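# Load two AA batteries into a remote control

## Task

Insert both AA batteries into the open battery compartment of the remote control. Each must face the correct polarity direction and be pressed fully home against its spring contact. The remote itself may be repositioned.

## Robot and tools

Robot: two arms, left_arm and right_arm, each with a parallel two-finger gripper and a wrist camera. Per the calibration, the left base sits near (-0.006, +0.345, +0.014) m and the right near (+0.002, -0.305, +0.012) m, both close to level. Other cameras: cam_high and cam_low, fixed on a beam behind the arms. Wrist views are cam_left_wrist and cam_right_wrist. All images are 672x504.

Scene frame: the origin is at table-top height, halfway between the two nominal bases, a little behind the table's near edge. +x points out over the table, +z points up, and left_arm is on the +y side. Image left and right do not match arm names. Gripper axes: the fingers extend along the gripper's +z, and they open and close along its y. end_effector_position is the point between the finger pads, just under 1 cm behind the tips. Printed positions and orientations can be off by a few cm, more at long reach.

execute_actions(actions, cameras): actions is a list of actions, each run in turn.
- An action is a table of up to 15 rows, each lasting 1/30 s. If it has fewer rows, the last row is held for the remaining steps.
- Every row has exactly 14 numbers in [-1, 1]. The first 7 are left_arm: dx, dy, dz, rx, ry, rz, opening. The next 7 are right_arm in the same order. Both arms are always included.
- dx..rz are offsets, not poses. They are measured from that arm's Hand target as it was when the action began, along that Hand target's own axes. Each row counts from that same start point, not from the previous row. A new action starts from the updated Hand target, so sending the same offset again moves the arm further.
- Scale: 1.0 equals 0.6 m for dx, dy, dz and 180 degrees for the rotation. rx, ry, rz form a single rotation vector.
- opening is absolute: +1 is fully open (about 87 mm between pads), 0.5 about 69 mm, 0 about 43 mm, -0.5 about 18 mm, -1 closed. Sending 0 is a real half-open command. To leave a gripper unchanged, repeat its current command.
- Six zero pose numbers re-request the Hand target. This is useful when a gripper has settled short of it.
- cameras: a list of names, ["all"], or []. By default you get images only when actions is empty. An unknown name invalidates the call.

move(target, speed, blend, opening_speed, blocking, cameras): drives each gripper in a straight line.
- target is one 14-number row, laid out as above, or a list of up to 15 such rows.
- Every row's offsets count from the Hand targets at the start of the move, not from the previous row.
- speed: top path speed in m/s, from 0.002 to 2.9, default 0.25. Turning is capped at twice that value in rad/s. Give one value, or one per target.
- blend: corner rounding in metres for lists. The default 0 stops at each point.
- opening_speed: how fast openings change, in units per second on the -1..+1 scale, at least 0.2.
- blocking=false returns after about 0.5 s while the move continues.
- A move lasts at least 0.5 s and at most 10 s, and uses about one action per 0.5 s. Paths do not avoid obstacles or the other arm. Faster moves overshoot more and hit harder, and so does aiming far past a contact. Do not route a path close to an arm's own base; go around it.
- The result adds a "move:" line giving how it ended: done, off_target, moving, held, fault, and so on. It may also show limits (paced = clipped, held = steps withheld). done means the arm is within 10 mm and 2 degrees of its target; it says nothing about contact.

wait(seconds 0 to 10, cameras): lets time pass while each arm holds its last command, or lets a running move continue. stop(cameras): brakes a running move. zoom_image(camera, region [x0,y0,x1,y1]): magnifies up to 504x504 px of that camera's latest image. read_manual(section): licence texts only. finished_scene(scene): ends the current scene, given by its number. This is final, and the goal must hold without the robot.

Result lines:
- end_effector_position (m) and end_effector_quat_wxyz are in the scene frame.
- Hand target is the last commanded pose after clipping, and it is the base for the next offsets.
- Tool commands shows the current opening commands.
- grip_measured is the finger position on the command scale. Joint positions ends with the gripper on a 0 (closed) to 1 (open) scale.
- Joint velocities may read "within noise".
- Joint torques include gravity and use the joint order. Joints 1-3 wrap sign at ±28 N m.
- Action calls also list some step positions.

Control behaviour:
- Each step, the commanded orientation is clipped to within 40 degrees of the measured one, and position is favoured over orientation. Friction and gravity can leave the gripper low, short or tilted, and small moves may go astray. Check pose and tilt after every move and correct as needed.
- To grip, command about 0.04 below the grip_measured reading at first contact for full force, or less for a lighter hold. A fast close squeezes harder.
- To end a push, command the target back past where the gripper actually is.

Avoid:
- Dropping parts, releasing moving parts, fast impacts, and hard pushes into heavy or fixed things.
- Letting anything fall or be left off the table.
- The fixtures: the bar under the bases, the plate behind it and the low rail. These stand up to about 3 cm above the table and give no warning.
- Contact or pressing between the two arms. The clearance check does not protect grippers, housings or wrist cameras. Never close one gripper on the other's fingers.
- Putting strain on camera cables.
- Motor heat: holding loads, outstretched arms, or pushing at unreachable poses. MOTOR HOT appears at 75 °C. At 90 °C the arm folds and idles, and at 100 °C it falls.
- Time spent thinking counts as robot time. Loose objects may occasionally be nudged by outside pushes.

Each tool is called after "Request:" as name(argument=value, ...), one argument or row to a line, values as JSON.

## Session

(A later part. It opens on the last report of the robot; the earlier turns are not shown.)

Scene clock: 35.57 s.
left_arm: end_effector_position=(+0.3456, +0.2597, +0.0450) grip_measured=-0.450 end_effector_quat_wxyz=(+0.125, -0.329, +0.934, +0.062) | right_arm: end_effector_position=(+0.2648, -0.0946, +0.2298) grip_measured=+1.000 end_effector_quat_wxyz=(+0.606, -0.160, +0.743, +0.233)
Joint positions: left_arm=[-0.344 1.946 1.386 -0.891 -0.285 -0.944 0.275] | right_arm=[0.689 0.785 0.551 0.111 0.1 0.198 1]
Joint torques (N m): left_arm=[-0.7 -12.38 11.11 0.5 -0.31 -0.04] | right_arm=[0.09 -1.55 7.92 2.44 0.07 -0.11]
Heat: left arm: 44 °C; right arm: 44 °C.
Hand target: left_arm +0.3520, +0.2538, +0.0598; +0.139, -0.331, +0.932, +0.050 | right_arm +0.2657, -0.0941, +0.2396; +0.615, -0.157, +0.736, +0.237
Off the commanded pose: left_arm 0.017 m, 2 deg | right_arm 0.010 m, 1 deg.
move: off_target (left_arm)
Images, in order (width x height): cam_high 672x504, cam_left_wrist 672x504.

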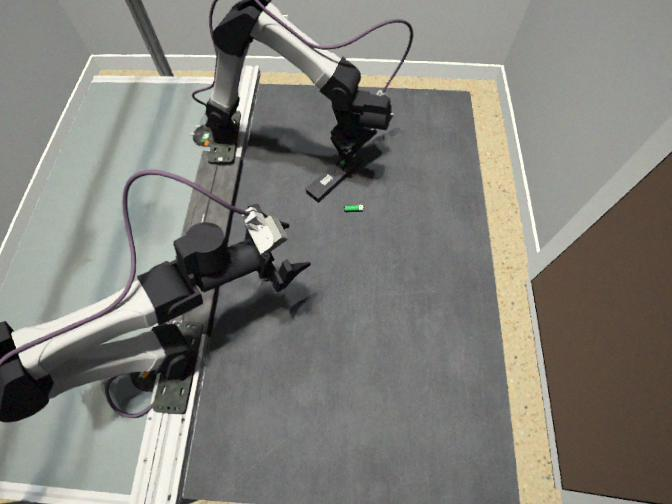

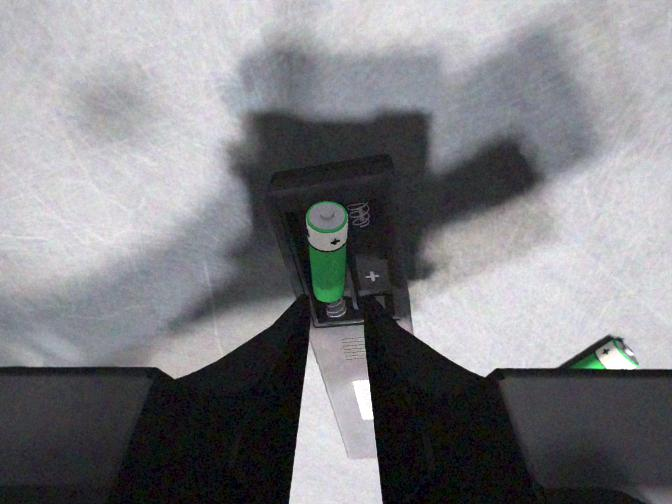

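Request:
move(
  target=[-0.042,0,-0.144,0,0,0,-0.45,0,0,0,0,0,0,1],
  cameras=["cam_left_wrist","cam_high"],
  speed=0.15,
)

Request:
zoom_image(
  camera="cam_left_wrist",
  region=[230, 60, 460, 290],
)

Scene clock: 38.53 s.
left_arm: end_effector_position=(+0.3493, +0.2578, +0.1381) grip_measured=-0.450 end_effector_quat_wxyz=(+0.129, -0.330, +0.933, +0.058) | right_arm: end_effector_position=(+0.2648, -0.0946, +0.2298) grip_measured=+1.000 end_effector_quat_wxyz=(+0.606, -0.160, +0.743, +0.233)
Joint positions: left_arm=[-0.355 1.907 1.706 -1.243 -0.285 -0.956 0.275] | right_arm=[0.689 0.785 0.551 0.111 0.1 0.198 1]
Joint torques (N m): left_arm=[-0.8 -11.28 11.44 0.46 -0.32 -0.05] | right_arm=[0.08 -1.55 7.91 2.44 0.06 -0.11]
Heat: left arm: 45 °C; right arm: 44 °C.
Hand target: left_arm +0.3511, +0.2531, +0.1497; +0.139, -0.331, +0.932, +0.050 | right_arm +0.2657, -0.0941, +0.2396; +0.615, -0.157, +0.736, +0.237
Off the commanded pose: left_arm 0.013 m, 2 deg | right_arm 0.010 m, 1 deg.
move: off_target (left_arm)
Images, in order (width x height): cam_high 672x504, cam_left_wrist 672x504.

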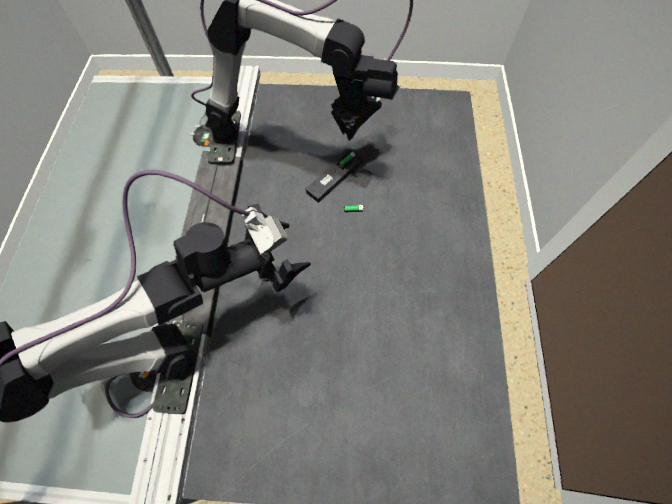

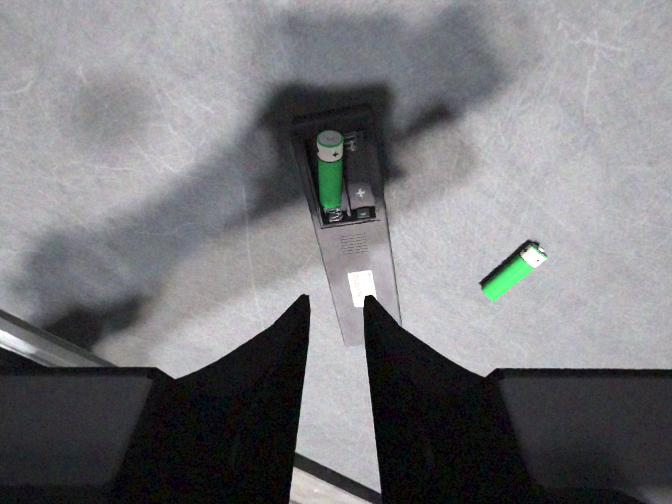

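Scaled by 2.191 from the camera's 672x504 image, which has a finer 960x720 frame.

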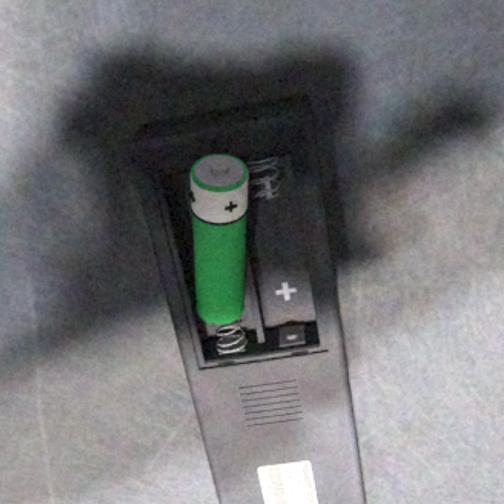

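Request:
move(
  target=[0,0,0,0,0,0,-0.45,0.272,0.288,0.214,-0.07,0.185,-0.086,1],
  cameras=["cam_right_wrist","cam_high","cam_low"],
  speed=0.2,
)

Scene clock: 42.27 s.
left_arm: end_effector_position=(+0.3492, +0.2579, +0.1381) grip_measured=-0.450 end_effector_quat_wxyz=(+0.129, -0.330, +0.933, +0.058) | right_arm: end_effector_position=(+0.2490, +0.1227, +0.0834) grip_measured=+1.000 end_effector_quat_wxyz=(+0.381, -0.376, +0.827, +0.170)
Joint positions: left_arm=[-0.355 1.907 1.706 -1.244 -0.285 -0.956 0.275] | right_arm=[1.101 1.825 1.231 -0.088 0.183 0.165 1]
Joint torques (N m): left_arm=[-0.8 -11.25 11.41 0.49 -0.32 -0.05] | right_arm=[0.35 -9.35 8.57 1.93 0.02 -0.18]
Heat: left arm: 46 °C; right arm: 45 °C.
Hand target: left_arm +0.3511, +0.2530, +0.1497; +0.139, -0.331, +0.932, +0.050 | right_arm +0.2500, +0.1305, +0.0901; +0.385, -0.379, +0.823, +0.177
Off the commanded pose: left_arm 0.013 m, 2 deg | right_arm 0.010 m, 1 deg.
move: off_target (left_arm)
Images, in order (width x height): cam_high 672x504, cam_low 672x504, cam_right_wrist 672x504.

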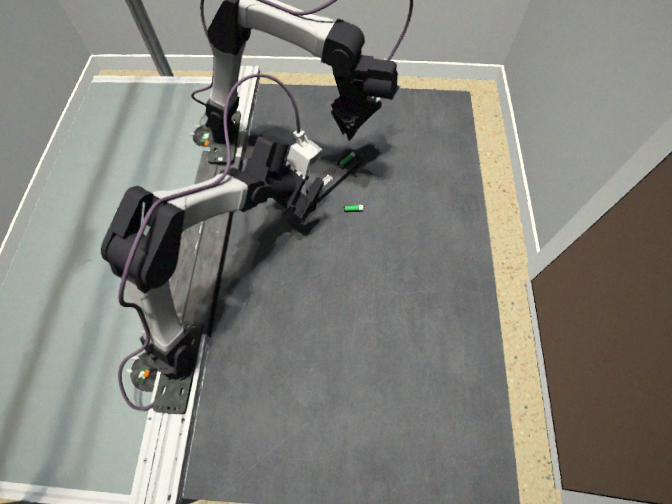

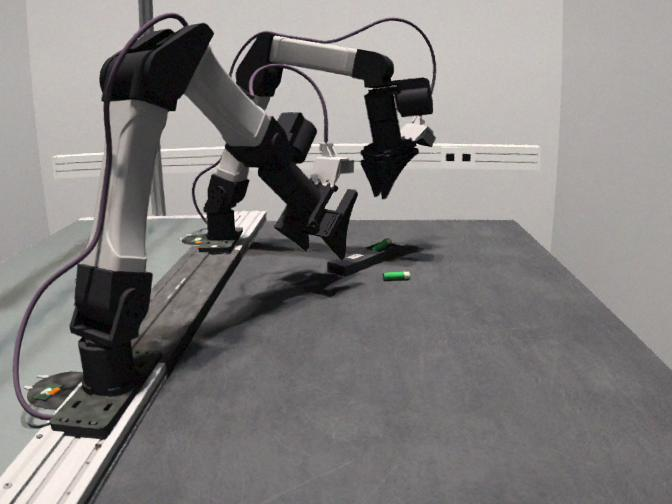

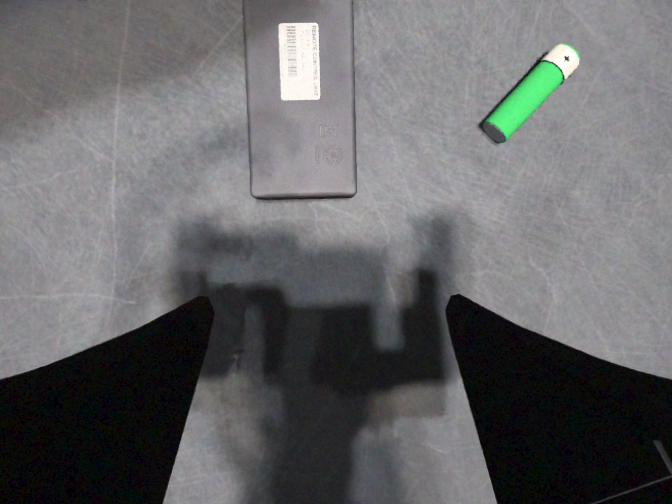

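Request:
move(
  target=[
    [0,0,0,0,0,0,-0.45,0,0.028,0.03,0,0,0,1],
    [0,0,0,0,0,0,-0.45,0.005,0.028,0.158,0,0,0,1],
  ],
  cameras=["cam_right_wrist","cam_low"],
  speed=0.1,
)

Scene clock: 44.60 s.
left_arm: end_effector_position=(+0.3492, +0.2579, +0.1381) grip_measured=-0.450 end_effector_quat_wxyz=(+0.129, -0.330, +0.933, +0.058) | right_arm: end_effector_position=(+0.2796, +0.1939, +0.0345) grip_measured=+1.000 end_effector_quat_wxyz=(+0.388, -0.375, +0.822, +0.181)
Joint positions: left_arm=[-0.355 1.907 1.706 -1.244 -0.285 -0.956 0.275] | right_arm=[1.11 2.158 1.504 -0.003 0.18 0.169 1]
Joint torques (N m): left_arm=[-0.79 -11.26 11.44 0.48 -0.33 -0.04] | right_arm=[-0.36 -10.4 7.65 2 0.05 -0.21]
Heat: left arm: 47 °C; right arm: 45 °C.
Hand target: left_arm +0.3511, +0.2530, +0.1497; +0.139, -0.331, +0.932, +0.050 | right_arm +0.2832, +0.1951, +0.0269; +0.385, -0.379, +0.823, +0.177
Off the commanded pose: left_arm 0.013 m, 2 deg | right_arm 0.008 m, 1 deg.
move: off_target (left_arm)
Images, in order (width x height): cam_low 672x504, cam_right_wrist 672x504.

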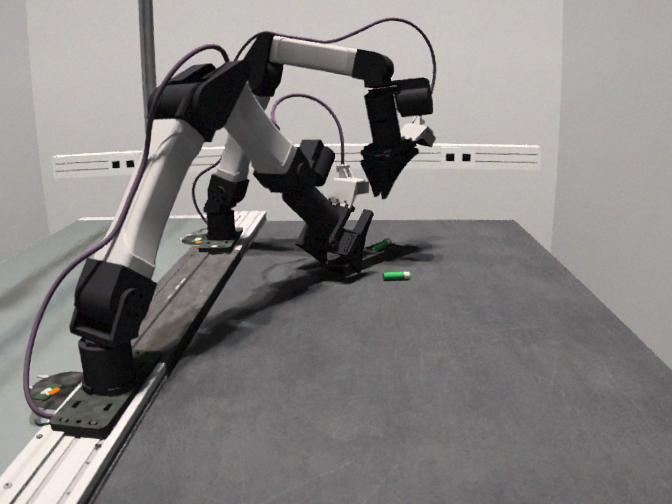

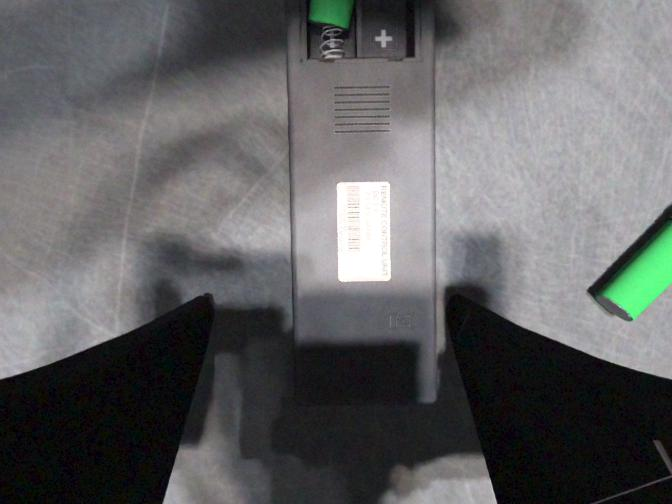

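Request:
move(
  target=[
    [0,0,0,0,0,0,-0.45,0,-0.022,0,0,0,0,1],
    [0,0,0,0,0,0,-0.45,0.039,-0.022,0,0,0,0,1],
  ],
  cameras=["cam_right_wrist","cam_low"],
  speed=0.06,
)

Scene clock: 46.67 s.
left_arm: end_effector_position=(+0.3492, +0.2579, +0.1381) grip_measured=-0.450 end_effector_quat_wxyz=(+0.129, -0.330, +0.933, +0.058) | right_arm: end_effector_position=(+0.2947, +0.1912, +0.0335) grip_measured=+1.000 end_effector_quat_wxyz=(+0.419, -0.366, +0.807, +0.197)
Joint positions: left_arm=[-0.355 1.907 1.706 -1.244 -0.285 -0.956 0.275] | right_arm=[1.083 2.152 1.427 0.15 0.169 0.143 1]
Joint torques (N m): left_arm=[-0.8 -11.28 11.45 0.49 -0.32 -0.04] | right_arm=[0.18 -12.01 3.84 1.53 0 -0.07]
Heat: left arm: 48 °C; right arm: 45 °C.
Hand target: left_arm +0.3511, +0.2530, +0.1497; +0.139, -0.331, +0.932, +0.050 | right_arm +0.2836, +0.1752, +0.0091; +0.385, -0.379, +0.823, +0.177
Off the commanded pose: left_arm 0.013 m, 2 deg | right_arm 0.031 m, 5 deg.
move: off_target (left_arm, right_arm)
Images, in order (width x height): cam_low 672x504, cam_right_wrist 672x504.

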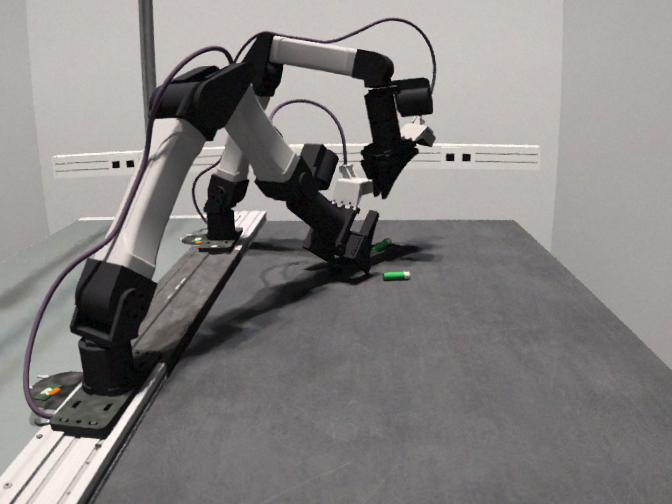

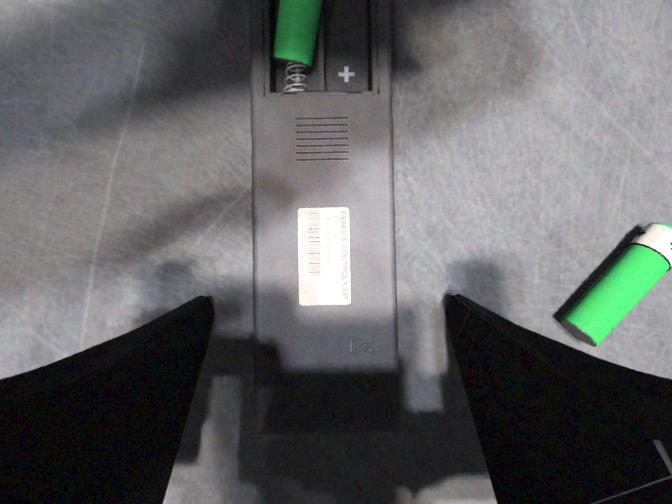

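Request:
move(
  target=[0,0,0,0,0,0,-0.45,-0.045,0.003,-0.0215,0,0,0,1],
  cameras=["cam_right_wrist","cam_low"],
  speed=0.06,
)

Request:
zoom_image(
  camera="cam_low",
  region=[290, 190, 430, 300],
)

Scene clock: 48.47 s.
left_arm: end_effector_position=(+0.3492, +0.2579, +0.1381) grip_measured=-0.450 end_effector_quat_wxyz=(+0.129, -0.330, +0.933, +0.058) | right_arm: end_effector_position=(+0.2925, +0.1880, +0.0345) grip_measured=+1.000 end_effector_quat_wxyz=(+0.401, -0.372, +0.817, +0.184)
Joint positions: left_arm=[-0.355 1.907 1.706 -1.244 -0.285 -0.956 0.275] | right_arm=[1.083 2.151 1.471 0.055 0.167 0.146 1]
Joint torques (N m): left_arm=[-0.79 -11.28 11.41 0.49 -0.32 -0.04] | right_arm=[0.16 -14.87 6.75 1.31 0.01 -0.08]
Heat: left arm: 48 °C; right arm: 45 °C.
Hand target: left_arm +0.3511, +0.2530, +0.1497; +0.139, -0.331, +0.932, +0.050 | right_arm +0.2870, +0.1821, +0.0382; +0.385, -0.379, +0.822, +0.177
Off the commanded pose: left_arm 0.013 m, 2 deg | right_arm 0.009 m, 2 deg.
move: off_target (left_arm)
Images, in order (width x height): cam_low 672x504, cam_right_wrist 672x504.

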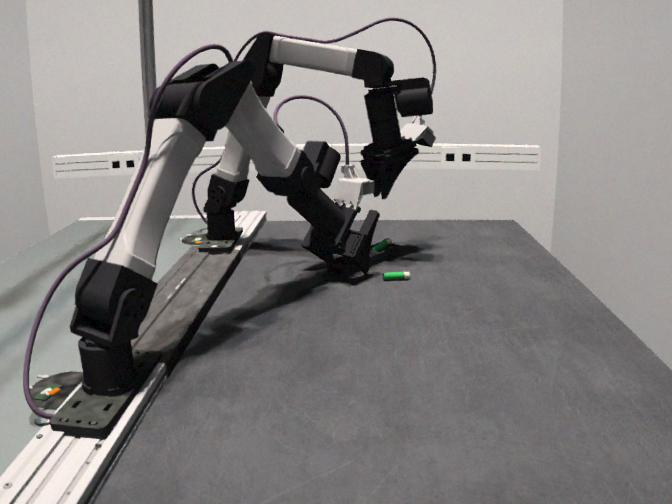

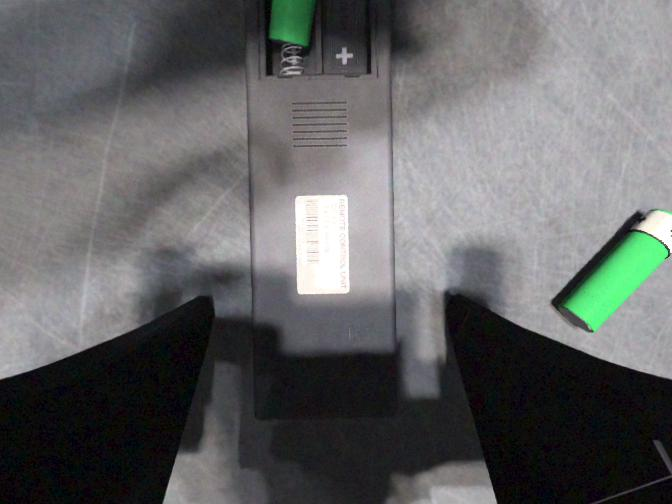

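Scaled by 3.600 from the camera's 672x504 image, which has a finer 960x720 frame.

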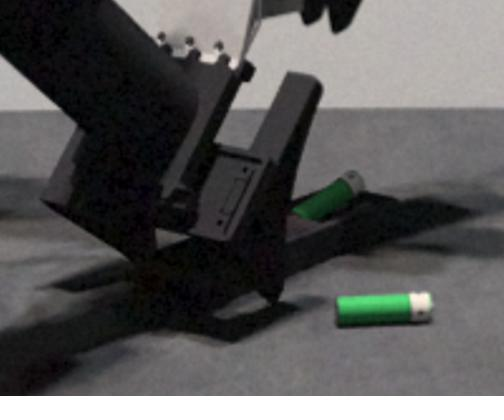

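Request:
move(
  target=[0,0,0,0,0,0,-0.45,-0.004,0,-0.004,0,0,0,0.0],
  cameras=["cam_right_wrist"],
  opening_speed=0.5,
)

Scene clock: 50.83 s.
left_arm: end_effector_position=(+0.3492, +0.2579, +0.1381) grip_measured=-0.450 end_effector_quat_wxyz=(+0.129, -0.330, +0.933, +0.058) | right_arm: end_effector_position=(+0.2909, +0.1878, +0.0341) grip_measured=+0.092 end_effector_quat_wxyz=(+0.396, -0.375, +0.818, +0.185)
Joint positions: left_arm=[-0.355 1.907 1.706 -1.244 -0.285 -0.956 0.275] | right_arm=[1.083 2.151 1.477 0.04 0.16 0.147 0.546]
Joint torques (N m): left_arm=[-0.81 -11.25 11.41 0.49 -0.32 -0.04] | right_arm=[0.18 -15.46 6.82 1.35 0.09 -0.12]
Heat: left arm: 49 °C; right arm: 45 °C.
Hand target: left_arm +0.3511, +0.2530, +0.1497; +0.139, -0.331, +0.932, +0.050 | right_arm +0.2868, +0.1818, +0.0415; +0.385, -0.379, +0.823, +0.177
Off the commanded pose: left_arm 0.013 m, 2 deg | right_arm 0.010 m, 2 deg.
move: off_target (left_arm)
Images, in order (width x height): cam_right_wrist 672x504.

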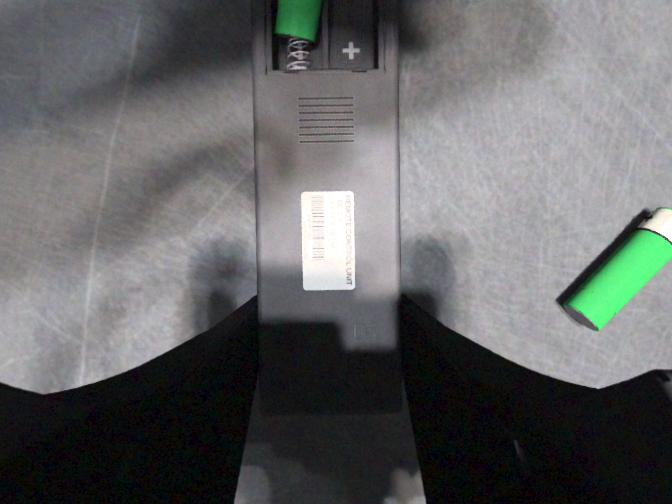

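Request:
move(
  target=[-0.014,0.0045,0.06,-0.012,0.05,-0.056,-0.3,0,0,0,0,0,0,0.0],
  cameras=["cam_left_wrist","cam_low"],
  speed=0.1,
)

Request:
zoom_image(
  camera="cam_left_wrist",
  region=[230, 80, 460, 310],
)

Scene clock: 53.40 s.
left_arm: end_effector_position=(+0.3597, +0.2701, +0.1140) grip_measured=-0.300 end_effector_quat_wxyz=(+0.065, -0.413, +0.908, +0.034) | right_arm: end_effector_position=(+0.2909, +0.1878, +0.0341) grip_measured=+0.092 end_effector_quat_wxyz=(+0.396, -0.375, +0.818, +0.185)
Joint positions: left_arm=[-0.253 1.999 1.743 -1.261 -0.17 -1.044 0.35] | right_arm=[1.083 2.151 1.477 0.04 0.16 0.147 0.546]
Joint torques (N m): left_arm=[0.05 -9.52 11.78 0.31 -0.21 -0.01] | right_arm=[0.17 -15.47 6.8 1.35 0.08 -0.11]
Heat: left arm: 49 °C; right arm: 45 °C.
Hand target: left_arm +0.3637, +0.2670, +0.1177; +0.063, -0.417, +0.906, +0.029 | right_arm +0.2868, +0.1818, +0.0415; +0.385, -0.379, +0.823, +0.177
Off the commanded pose: left_arm 0.006 m, 1 deg | right_arm 0.010 m, 2 deg.
move: done
Images, in order (width x height): cam_low 672x504, cam_left_wrist 672x504.

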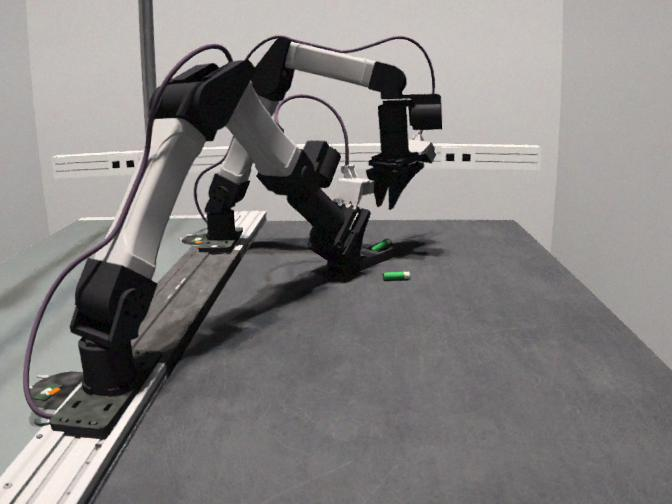

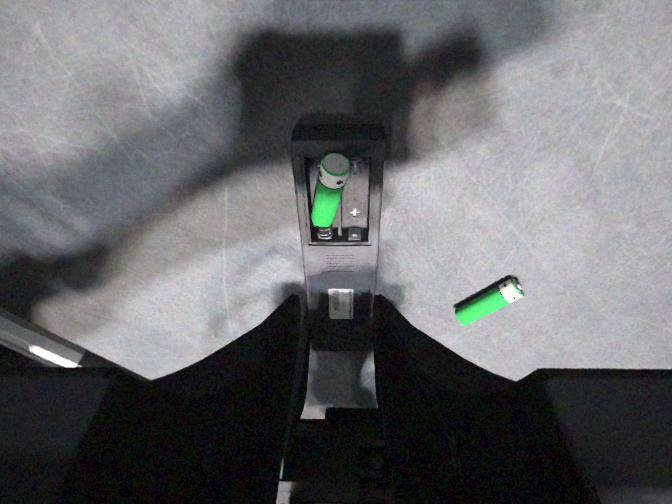

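Scaled by 2.191 from the camera's 672x504 image, which has a finer 960x720 frame.

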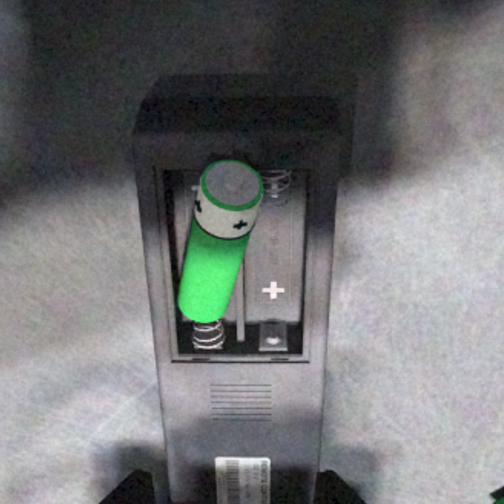

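Request:
move(
  target=[0.012,0.013,0.115,0,0,0,0.05,0,0,0,0,0,0,0.0],
  cameras=["cam_left_wrist","cam_low"],
  speed=0.08,
)

Request:
zoom_image(
  camera="cam_left_wrist",
  region=[220, 150, 450, 380],
)

Request:
zoom_image(
  camera="cam_low",
  region=[310, 160, 450, 300],
)

Scene clock: 55.60 s.
left_arm: end_effector_position=(+0.3607, +0.2750, +0.0559) grip_measured=+0.050 end_effector_quat_wxyz=(+0.069, -0.421, +0.904, +0.030) | right_arm: end_effector_position=(+0.2909, +0.1878, +0.0341) grip_measured=+0.092 end_effector_quat_wxyz=(+0.396, -0.375, +0.818, +0.185)
Joint positions: left_arm=[-0.233 2.012 1.531 -1.022 -0.168 -1.041 0.525] | right_arm=[1.083 2.151 1.477 0.04 0.16 0.147 0.546]
Joint torques (N m): left_arm=[0.17 -9.76 6.76 0.73 -0.18 0.17] | right_arm=[0.18 -15.46 6.79 1.35 0.08 -0.12]
Heat: left arm: 49 °C; right arm: 45 °C.
Hand target: left_arm +0.3595, +0.2736, +0.0485; +0.063, -0.417, +0.906, +0.028 | right_arm +0.2868, +0.1818, +0.0415; +0.385, -0.379, +0.823, +0.177
Off the commanded pose: left_arm 0.008 m, 1 deg | right_arm 0.010 m, 2 deg.
move: done
Images, in order (width x height): cam_low 672x504, cam_left_wrist 672x504.

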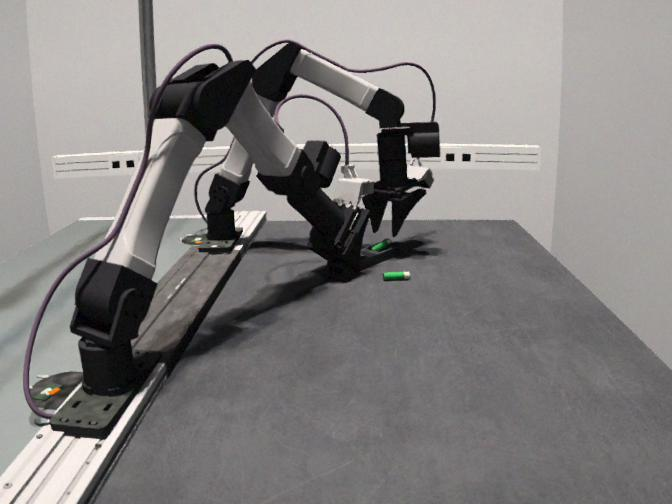

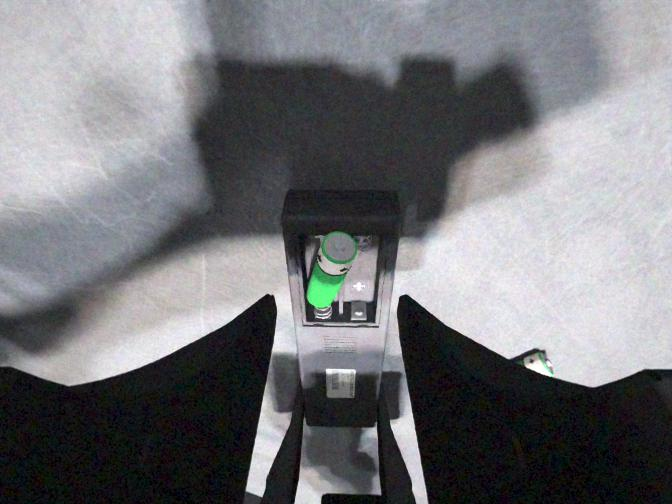

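Scaled by 2.191 from the camera's 672x504 image, which has a finer 960x720 frame.

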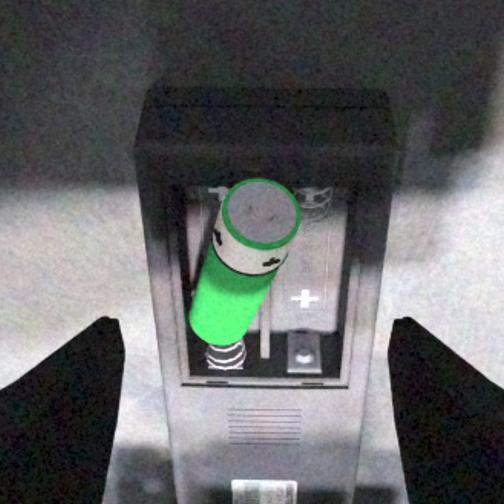

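Scaled by 3.600 from the camera's 672x504 image, which has a finer 960x720 frame.

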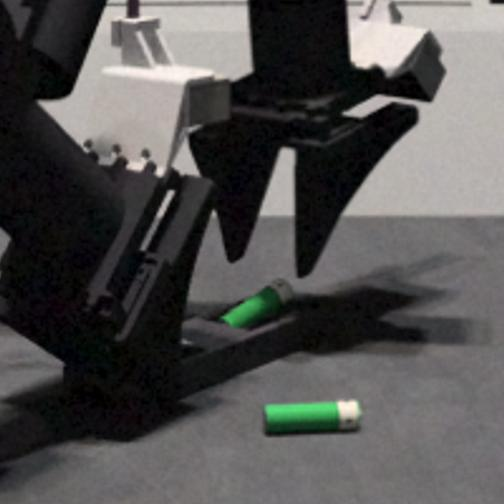

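Request:
move(
  target=[0.0148,0.011,0.037,0,0,0,0.05,0,0,0,0,0,0,0.0],
  cameras=["cam_left_wrist","cam_low"],
  speed=0.05,
)

Request:
zoom_image(
  camera="cam_left_wrist",
  region=[220, 180, 450, 410],
)

Request:
zoom_image(
  camera="cam_low",
  region=[340, 200, 440, 300],
)

Scene clock: 56.93 s.
left_arm: end_effector_position=(+0.3509, +0.2757, +0.0312) grip_measured=+0.050 end_effector_quat_wxyz=(+0.064, -0.421, +0.904, +0.033) | right_arm: end_effector_position=(+0.2909, +0.1878, +0.0341) grip_measured=+0.092 end_effector_quat_wxyz=(+0.396, -0.375, +0.818, +0.185)
Joint positions: left_arm=[-0.233 2.012 1.429 -0.93 -0.167 -1.04 0.525] | right_arm=[1.083 2.151 1.477 0.04 0.16 0.147 0.546]
Joint torques (N m): left_arm=[0.03 -9.99 6.48 0.79 -0.17 0.16] | right_arm=[0.18 -15.47 6.8 1.35 0.08 -0.12]
Heat: left arm: 49 °C; right arm: 45 °C.
Hand target: left_arm +0.3507, +0.2736, +0.0253; +0.063, -0.417, +0.906, +0.029 | right_arm +0.2868, +0.1818, +0.0415; +0.385, -0.379, +0.823, +0.177
Off the commanded pose: left_arm 0.006 m, 1 deg | right_arm 0.010 m, 2 deg.
move: done
Images, in order (width x height): cam_low 672x504, cam_left_wrist 672x504.

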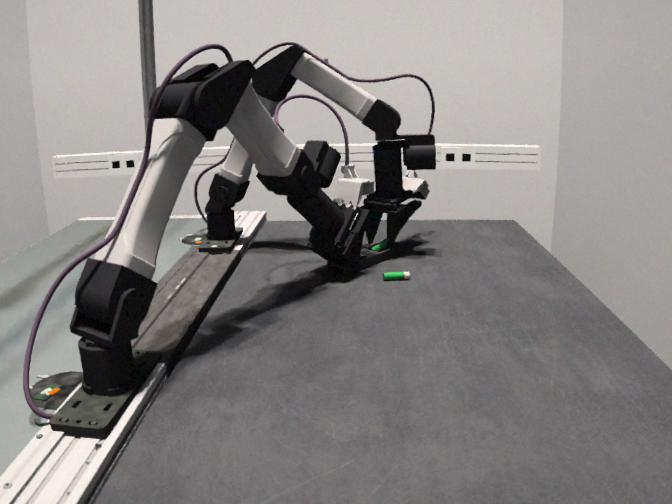

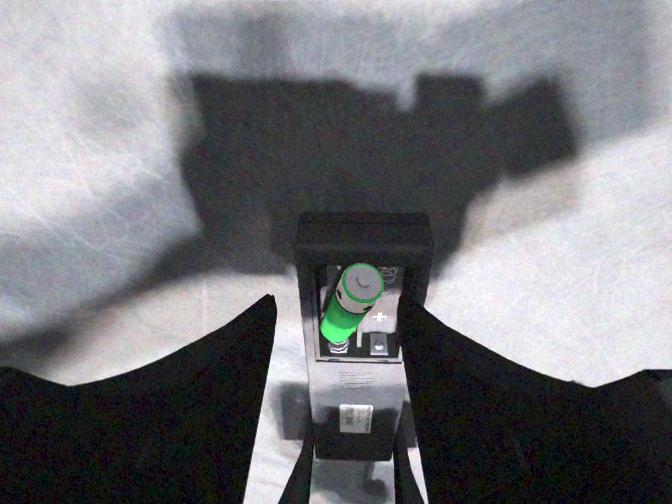

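Scaled by 2.191 from the camera's 672x504 image, which has a finer 960x720 frame.

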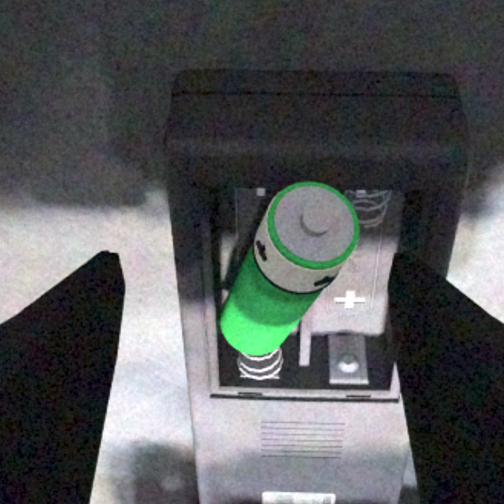

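Scaled by 5.040 from the camera's 672x504 image, which has a finer 960x720 frame.

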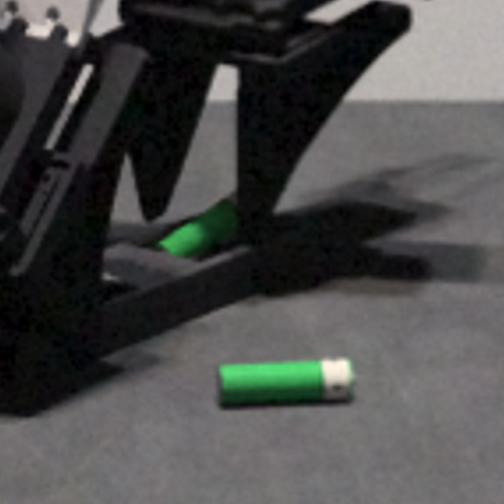

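Request:
move(
  target=[0,0,0,0,0,0,-0.72,0,0,0,0,0,0,0.0],
  cameras=["cam_left_wrist"],
  opening_speed=0.5,
)

Request:
zoom_image(
  camera="cam_left_wrist",
  region=[220, 180, 450, 410],
)

Scene clock: 59.03 s.
left_arm: end_effector_position=(+0.3524, +0.2763, +0.0311) grip_measured=-0.477 end_effector_quat_wxyz=(+0.067, -0.420, +0.905, +0.031) | right_arm: end_effector_position=(+0.2909, +0.1875, +0.0339) grip_measured=+0.092 end_effector_quat_wxyz=(+0.395, -0.373, +0.819, +0.184)
Joint positions: left_arm=[-0.231 2.012 1.429 -0.924 -0.167 -1.035 0.262] | right_arm=[1.083 2.151 1.477 0.039 0.162 0.15 0.546]
Joint torques (N m): left_arm=[-0.12 -10 6.5 0.73 -0.18 0.1] | right_arm=[0.2 -15.46 6.79 1.37 0.06 -0.15]
Heat: left arm: 49 °C; right arm: 45 °C.
Hand target: left_arm +0.3508, +0.2737, +0.0253; +0.063, -0.417, +0.906, +0.029 | right_arm +0.2868, +0.1818, +0.0416; +0.385, -0.379, +0.823, +0.177
Off the commanded pose: left_arm 0.007 m, 1 deg | right_arm 0.010 m, 2 deg.
move: done
Images, in order (width x height): cam_left_wrist 672x504.

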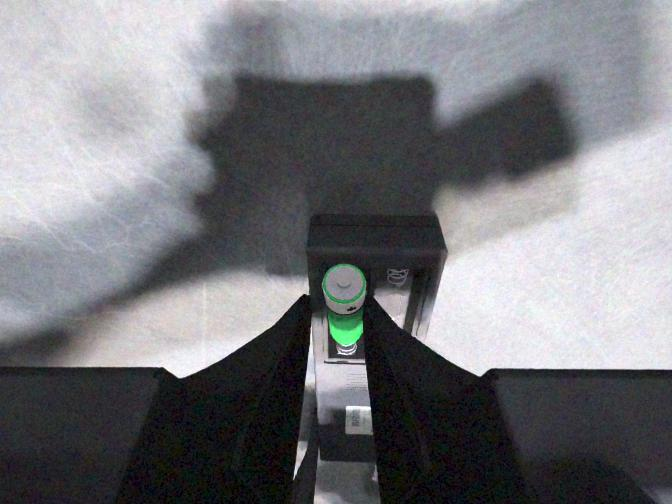

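Scaled by 2.191 from the camera's 672x504 image, which has a finer 960x720 frame.

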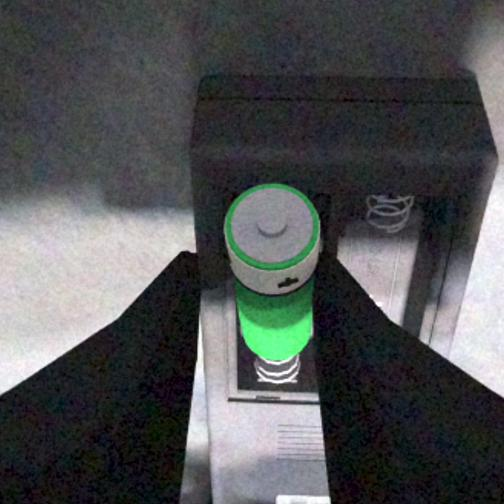

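Request:
move(
  target=[
    [0,0,0,0,0,0,-0.1,0,0,0,0,0,0,0.0],
    [0,0,-0.012,0,0,0,-0.1,0,0,0,0,0,0,0.0],
    [0,0,-0.012,0,0,0,-0.1,0,0,0,0,0,0,0.0],
  ],
  cameras=["cam_left_wrist","cam_right_wrist"],
  speed=0.05,
  opening_speed=0.5,
)

Request:
zoom_image(
  camera="cam_left_wrist",
  region=[220, 180, 450, 410],
)

Scene clock: 61.73 s.
left_arm: end_effector_position=(+0.3526, +0.2763, +0.0311) grip_measured=-0.100 end_effector_quat_wxyz=(+0.067, -0.420, +0.905, +0.031) | right_arm: end_effector_position=(+0.2909, +0.1875, +0.0339) grip_measured=+0.092 end_effector_quat_wxyz=(+0.395, -0.373, +0.819, +0.184)
Joint positions: left_arm=[-0.231 2.012 1.429 -0.923 -0.167 -1.035 0.45] | right_arm=[1.083 2.151 1.477 0.039 0.162 0.15 0.546]
Joint torques (N m): left_arm=[-0.39 -11.06 7.94 0.44 -0.19 0.06] | right_arm=[0.18 -15.46 6.8 1.37 0.06 -0.14]
Heat: left arm: 49 °C; right arm: 45 °C.
Hand target: left_arm +0.3501, +0.2730, +0.0324; +0.063, -0.417, +0.906, +0.029 | right_arm +0.2868, +0.1818, +0.0416; +0.385, -0.379, +0.823, +0.177
Off the commanded pose: left_arm 0.004 m, 1 deg | right_arm 0.010 m, 2 deg.
move: done
Images, in order (width x height): cam_left_wrist 672x504, cam_right_wrist 672x504.

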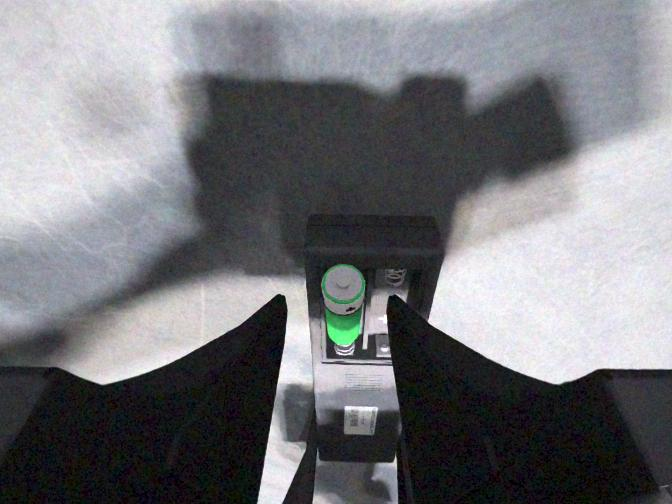

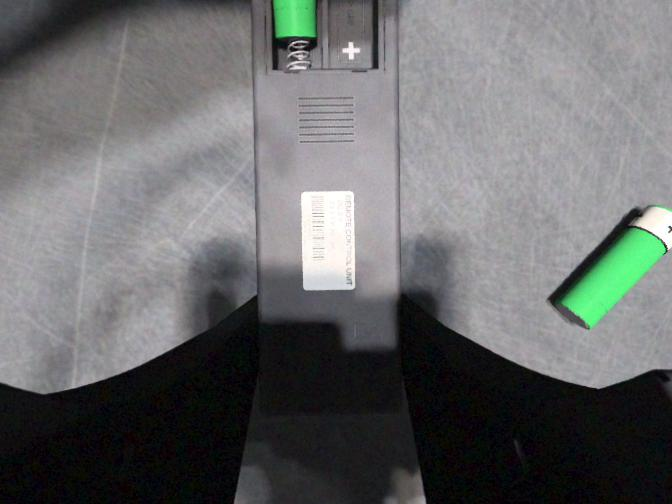

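Scaled by 2.191 from the camera's 672x504 image, which has a finer 960x720 frame.

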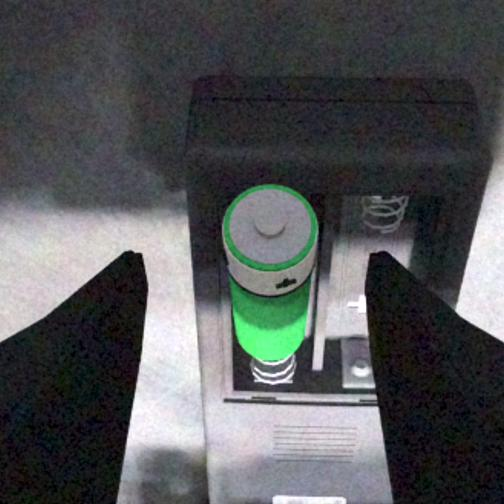

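Request:
move(
  target=[0,-0.008,-0.013,0,0,0,-0.1,0,0,0,0,0,0,0.0],
  cameras=["cam_left_wrist"],
  speed=0.05,
)

Request:
zoom_image(
  camera="cam_left_wrist",
  region=[220, 180, 450, 410],
)

Scene clock: 62.90 s.
left_arm: end_effector_position=(+0.3461, +0.2758, +0.0313) grip_measured=-0.100 end_effector_quat_wxyz=(+0.057, -0.417, +0.906, +0.038) | right_arm: end_effector_position=(+0.2909, +0.1875, +0.0339) grip_measured=+0.092 end_effector_quat_wxyz=(+0.395, -0.373, +0.819, +0.184)
Joint positions: left_arm=[-0.235 2.012 1.429 -0.948 -0.167 -1.036 0.45] | right_arm=[1.083 2.151 1.477 0.039 0.162 0.15 0.546]
Joint torques (N m): left_arm=[-0.79 -10.7 11.56 0.29 -0.18 -0.06] | right_arm=[0.18 -15.46 6.8 1.37 0.06 -0.15]
Heat: left arm: 50 °C; right arm: 46 °C.
Hand target: left_arm +0.3531, +0.2690, +0.0401; +0.063, -0.417, +0.906, +0.029 | right_arm +0.2868, +0.1818, +0.0416; +0.385, -0.379, +0.823, +0.177
Off the commanded pose: left_arm 0.013 m, 1 deg | right_arm 0.010 m, 2 deg.
move: off_target (left_arm)
Images, in order (width x height): cam_left_wrist 672x504.

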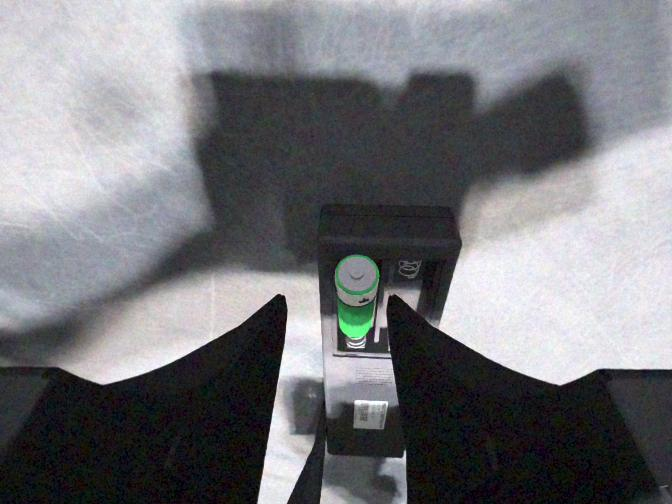

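Scaled by 2.191 from the camera's 672x504 image, which has a finer 960x720 frame.

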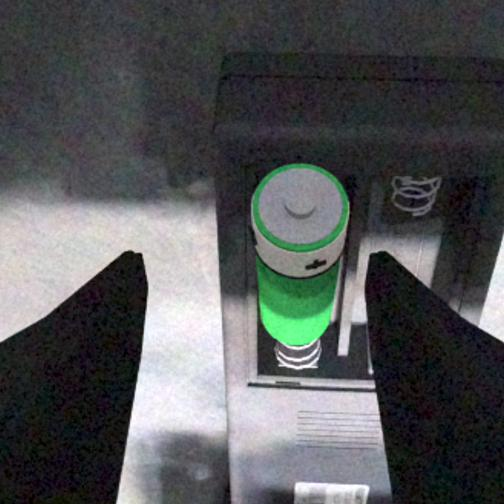

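Request:
move(
  target=[0,0.001,-0.04,0,0,0,-0.1,0,0,0,0,0,0,0.0],
  cameras=["cam_left_wrist"],
  speed=0.08,
)

Request:
zoom_image(
  camera="cam_left_wrist",
  region=[220, 150, 450, 380],
)

Scene clock: 64.30 s.
left_arm: end_effector_position=(+0.3438, +0.2733, +0.0476) grip_measured=-0.100 end_effector_quat_wxyz=(+0.049, -0.416, +0.907, +0.044) | right_arm: end_effector_position=(+0.2909, +0.1875, +0.0339) grip_measured=+0.092 end_effector_quat_wxyz=(+0.395, -0.373, +0.819, +0.184)
Joint positions: left_arm=[-0.244 2.006 1.486 -1.032 -0.167 -1.045 0.45] | right_arm=[1.083 2.151 1.477 0.039 0.162 0.15 0.546]
Joint torques (N m): left_arm=[-0.79 -13.2 11.07 0.22 -0.19 -0.04] | right_arm=[0.18 -15.45 6.8 1.37 0.06 -0.15]
Heat: left arm: 50 °C; right arm: 46 °C.
Hand target: left_arm +0.3503, +0.2668, +0.0638; +0.063, -0.417, +0.906, +0.029 | right_arm +0.2868, +0.1818, +0.0416; +0.385, -0.379, +0.823, +0.177
Off the commanded pose: left_arm 0.019 m, 2 deg | right_arm 0.010 m, 2 deg.
move: off_target (left_arm)
Images, in order (width x height): cam_left_wrist 672x504.

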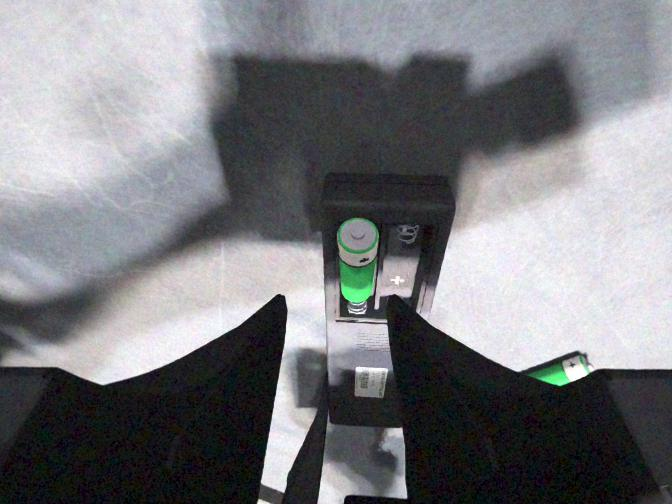

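Scaled by 2.191 from the camera's 672x504 image, which has a finer 960x720 frame.

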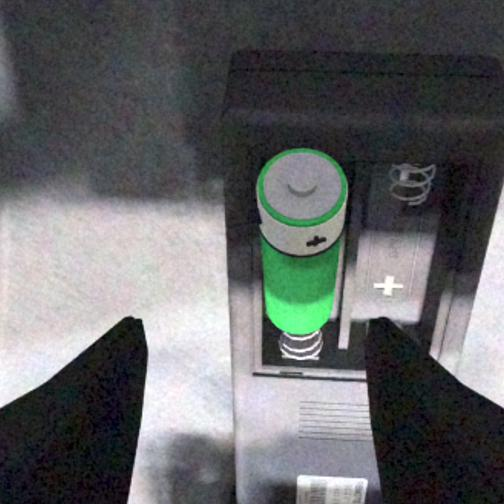

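Request:
move(
  target=[-0.0063,-0.011,0.06,0,0,0,-0.1,0,0,0,0,0,0,0.0],
  cameras=["cam_left_wrist"],
  speed=0.06,
)

Request:
zoom_image(
  camera="cam_left_wrist",
  region=[220, 180, 450, 410],
)

Scene clock: 65.80 s.
left_arm: end_effector_position=(+0.3599, +0.2707, +0.0345) grip_measured=-0.100 end_effector_quat_wxyz=(+0.065, -0.419, +0.905, +0.032) | right_arm: end_effector_position=(+0.2909, +0.1875, +0.0339) grip_measured=+0.092 end_effector_quat_wxyz=(+0.395, -0.373, +0.819, +0.184)
Joint positions: left_arm=[-0.242 2.042 1.486 -0.956 -0.167 -1.045 0.45] | right_arm=[1.083 2.151 1.477 0.039 0.162 0.15 0.546]
Joint torques (N m): left_arm=[0.18 -9.78 7.47 0.74 -0.18 0.13] | right_arm=[0.17 -15.46 6.8 1.37 0.06 -0.14]
Heat: left arm: 50 °C; right arm: 47 °C.
Hand target: left_arm +0.3610, +0.2692, +0.0287; +0.063, -0.417, +0.906, +0.029 | right_arm +0.2868, +0.1818, +0.0416; +0.385, -0.379, +0.823, +0.177
Off the commanded pose: left_arm 0.006 m, 1 deg | right_arm 0.010 m, 2 deg.
move: done
Images, in order (width x height): cam_left_wrist 672x504.

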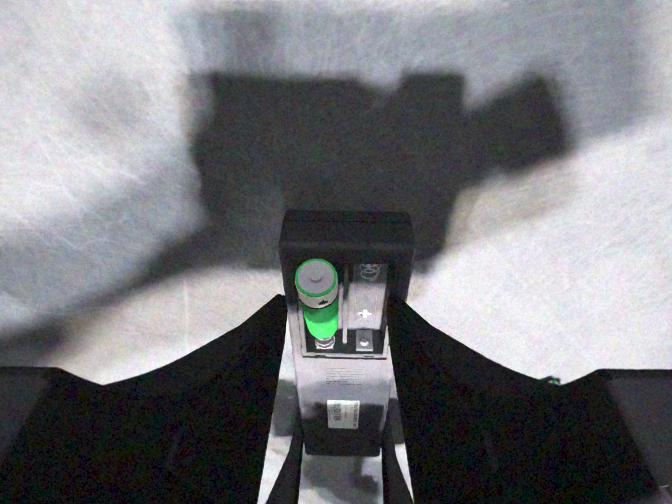

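Scaled by 2.191 from the camera's 672x504 image, which has a finer 960x720 frame.

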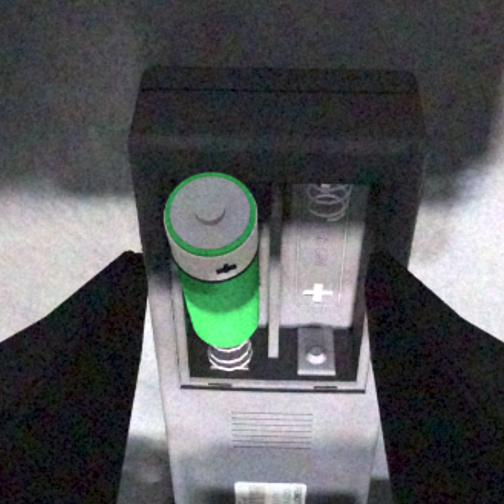

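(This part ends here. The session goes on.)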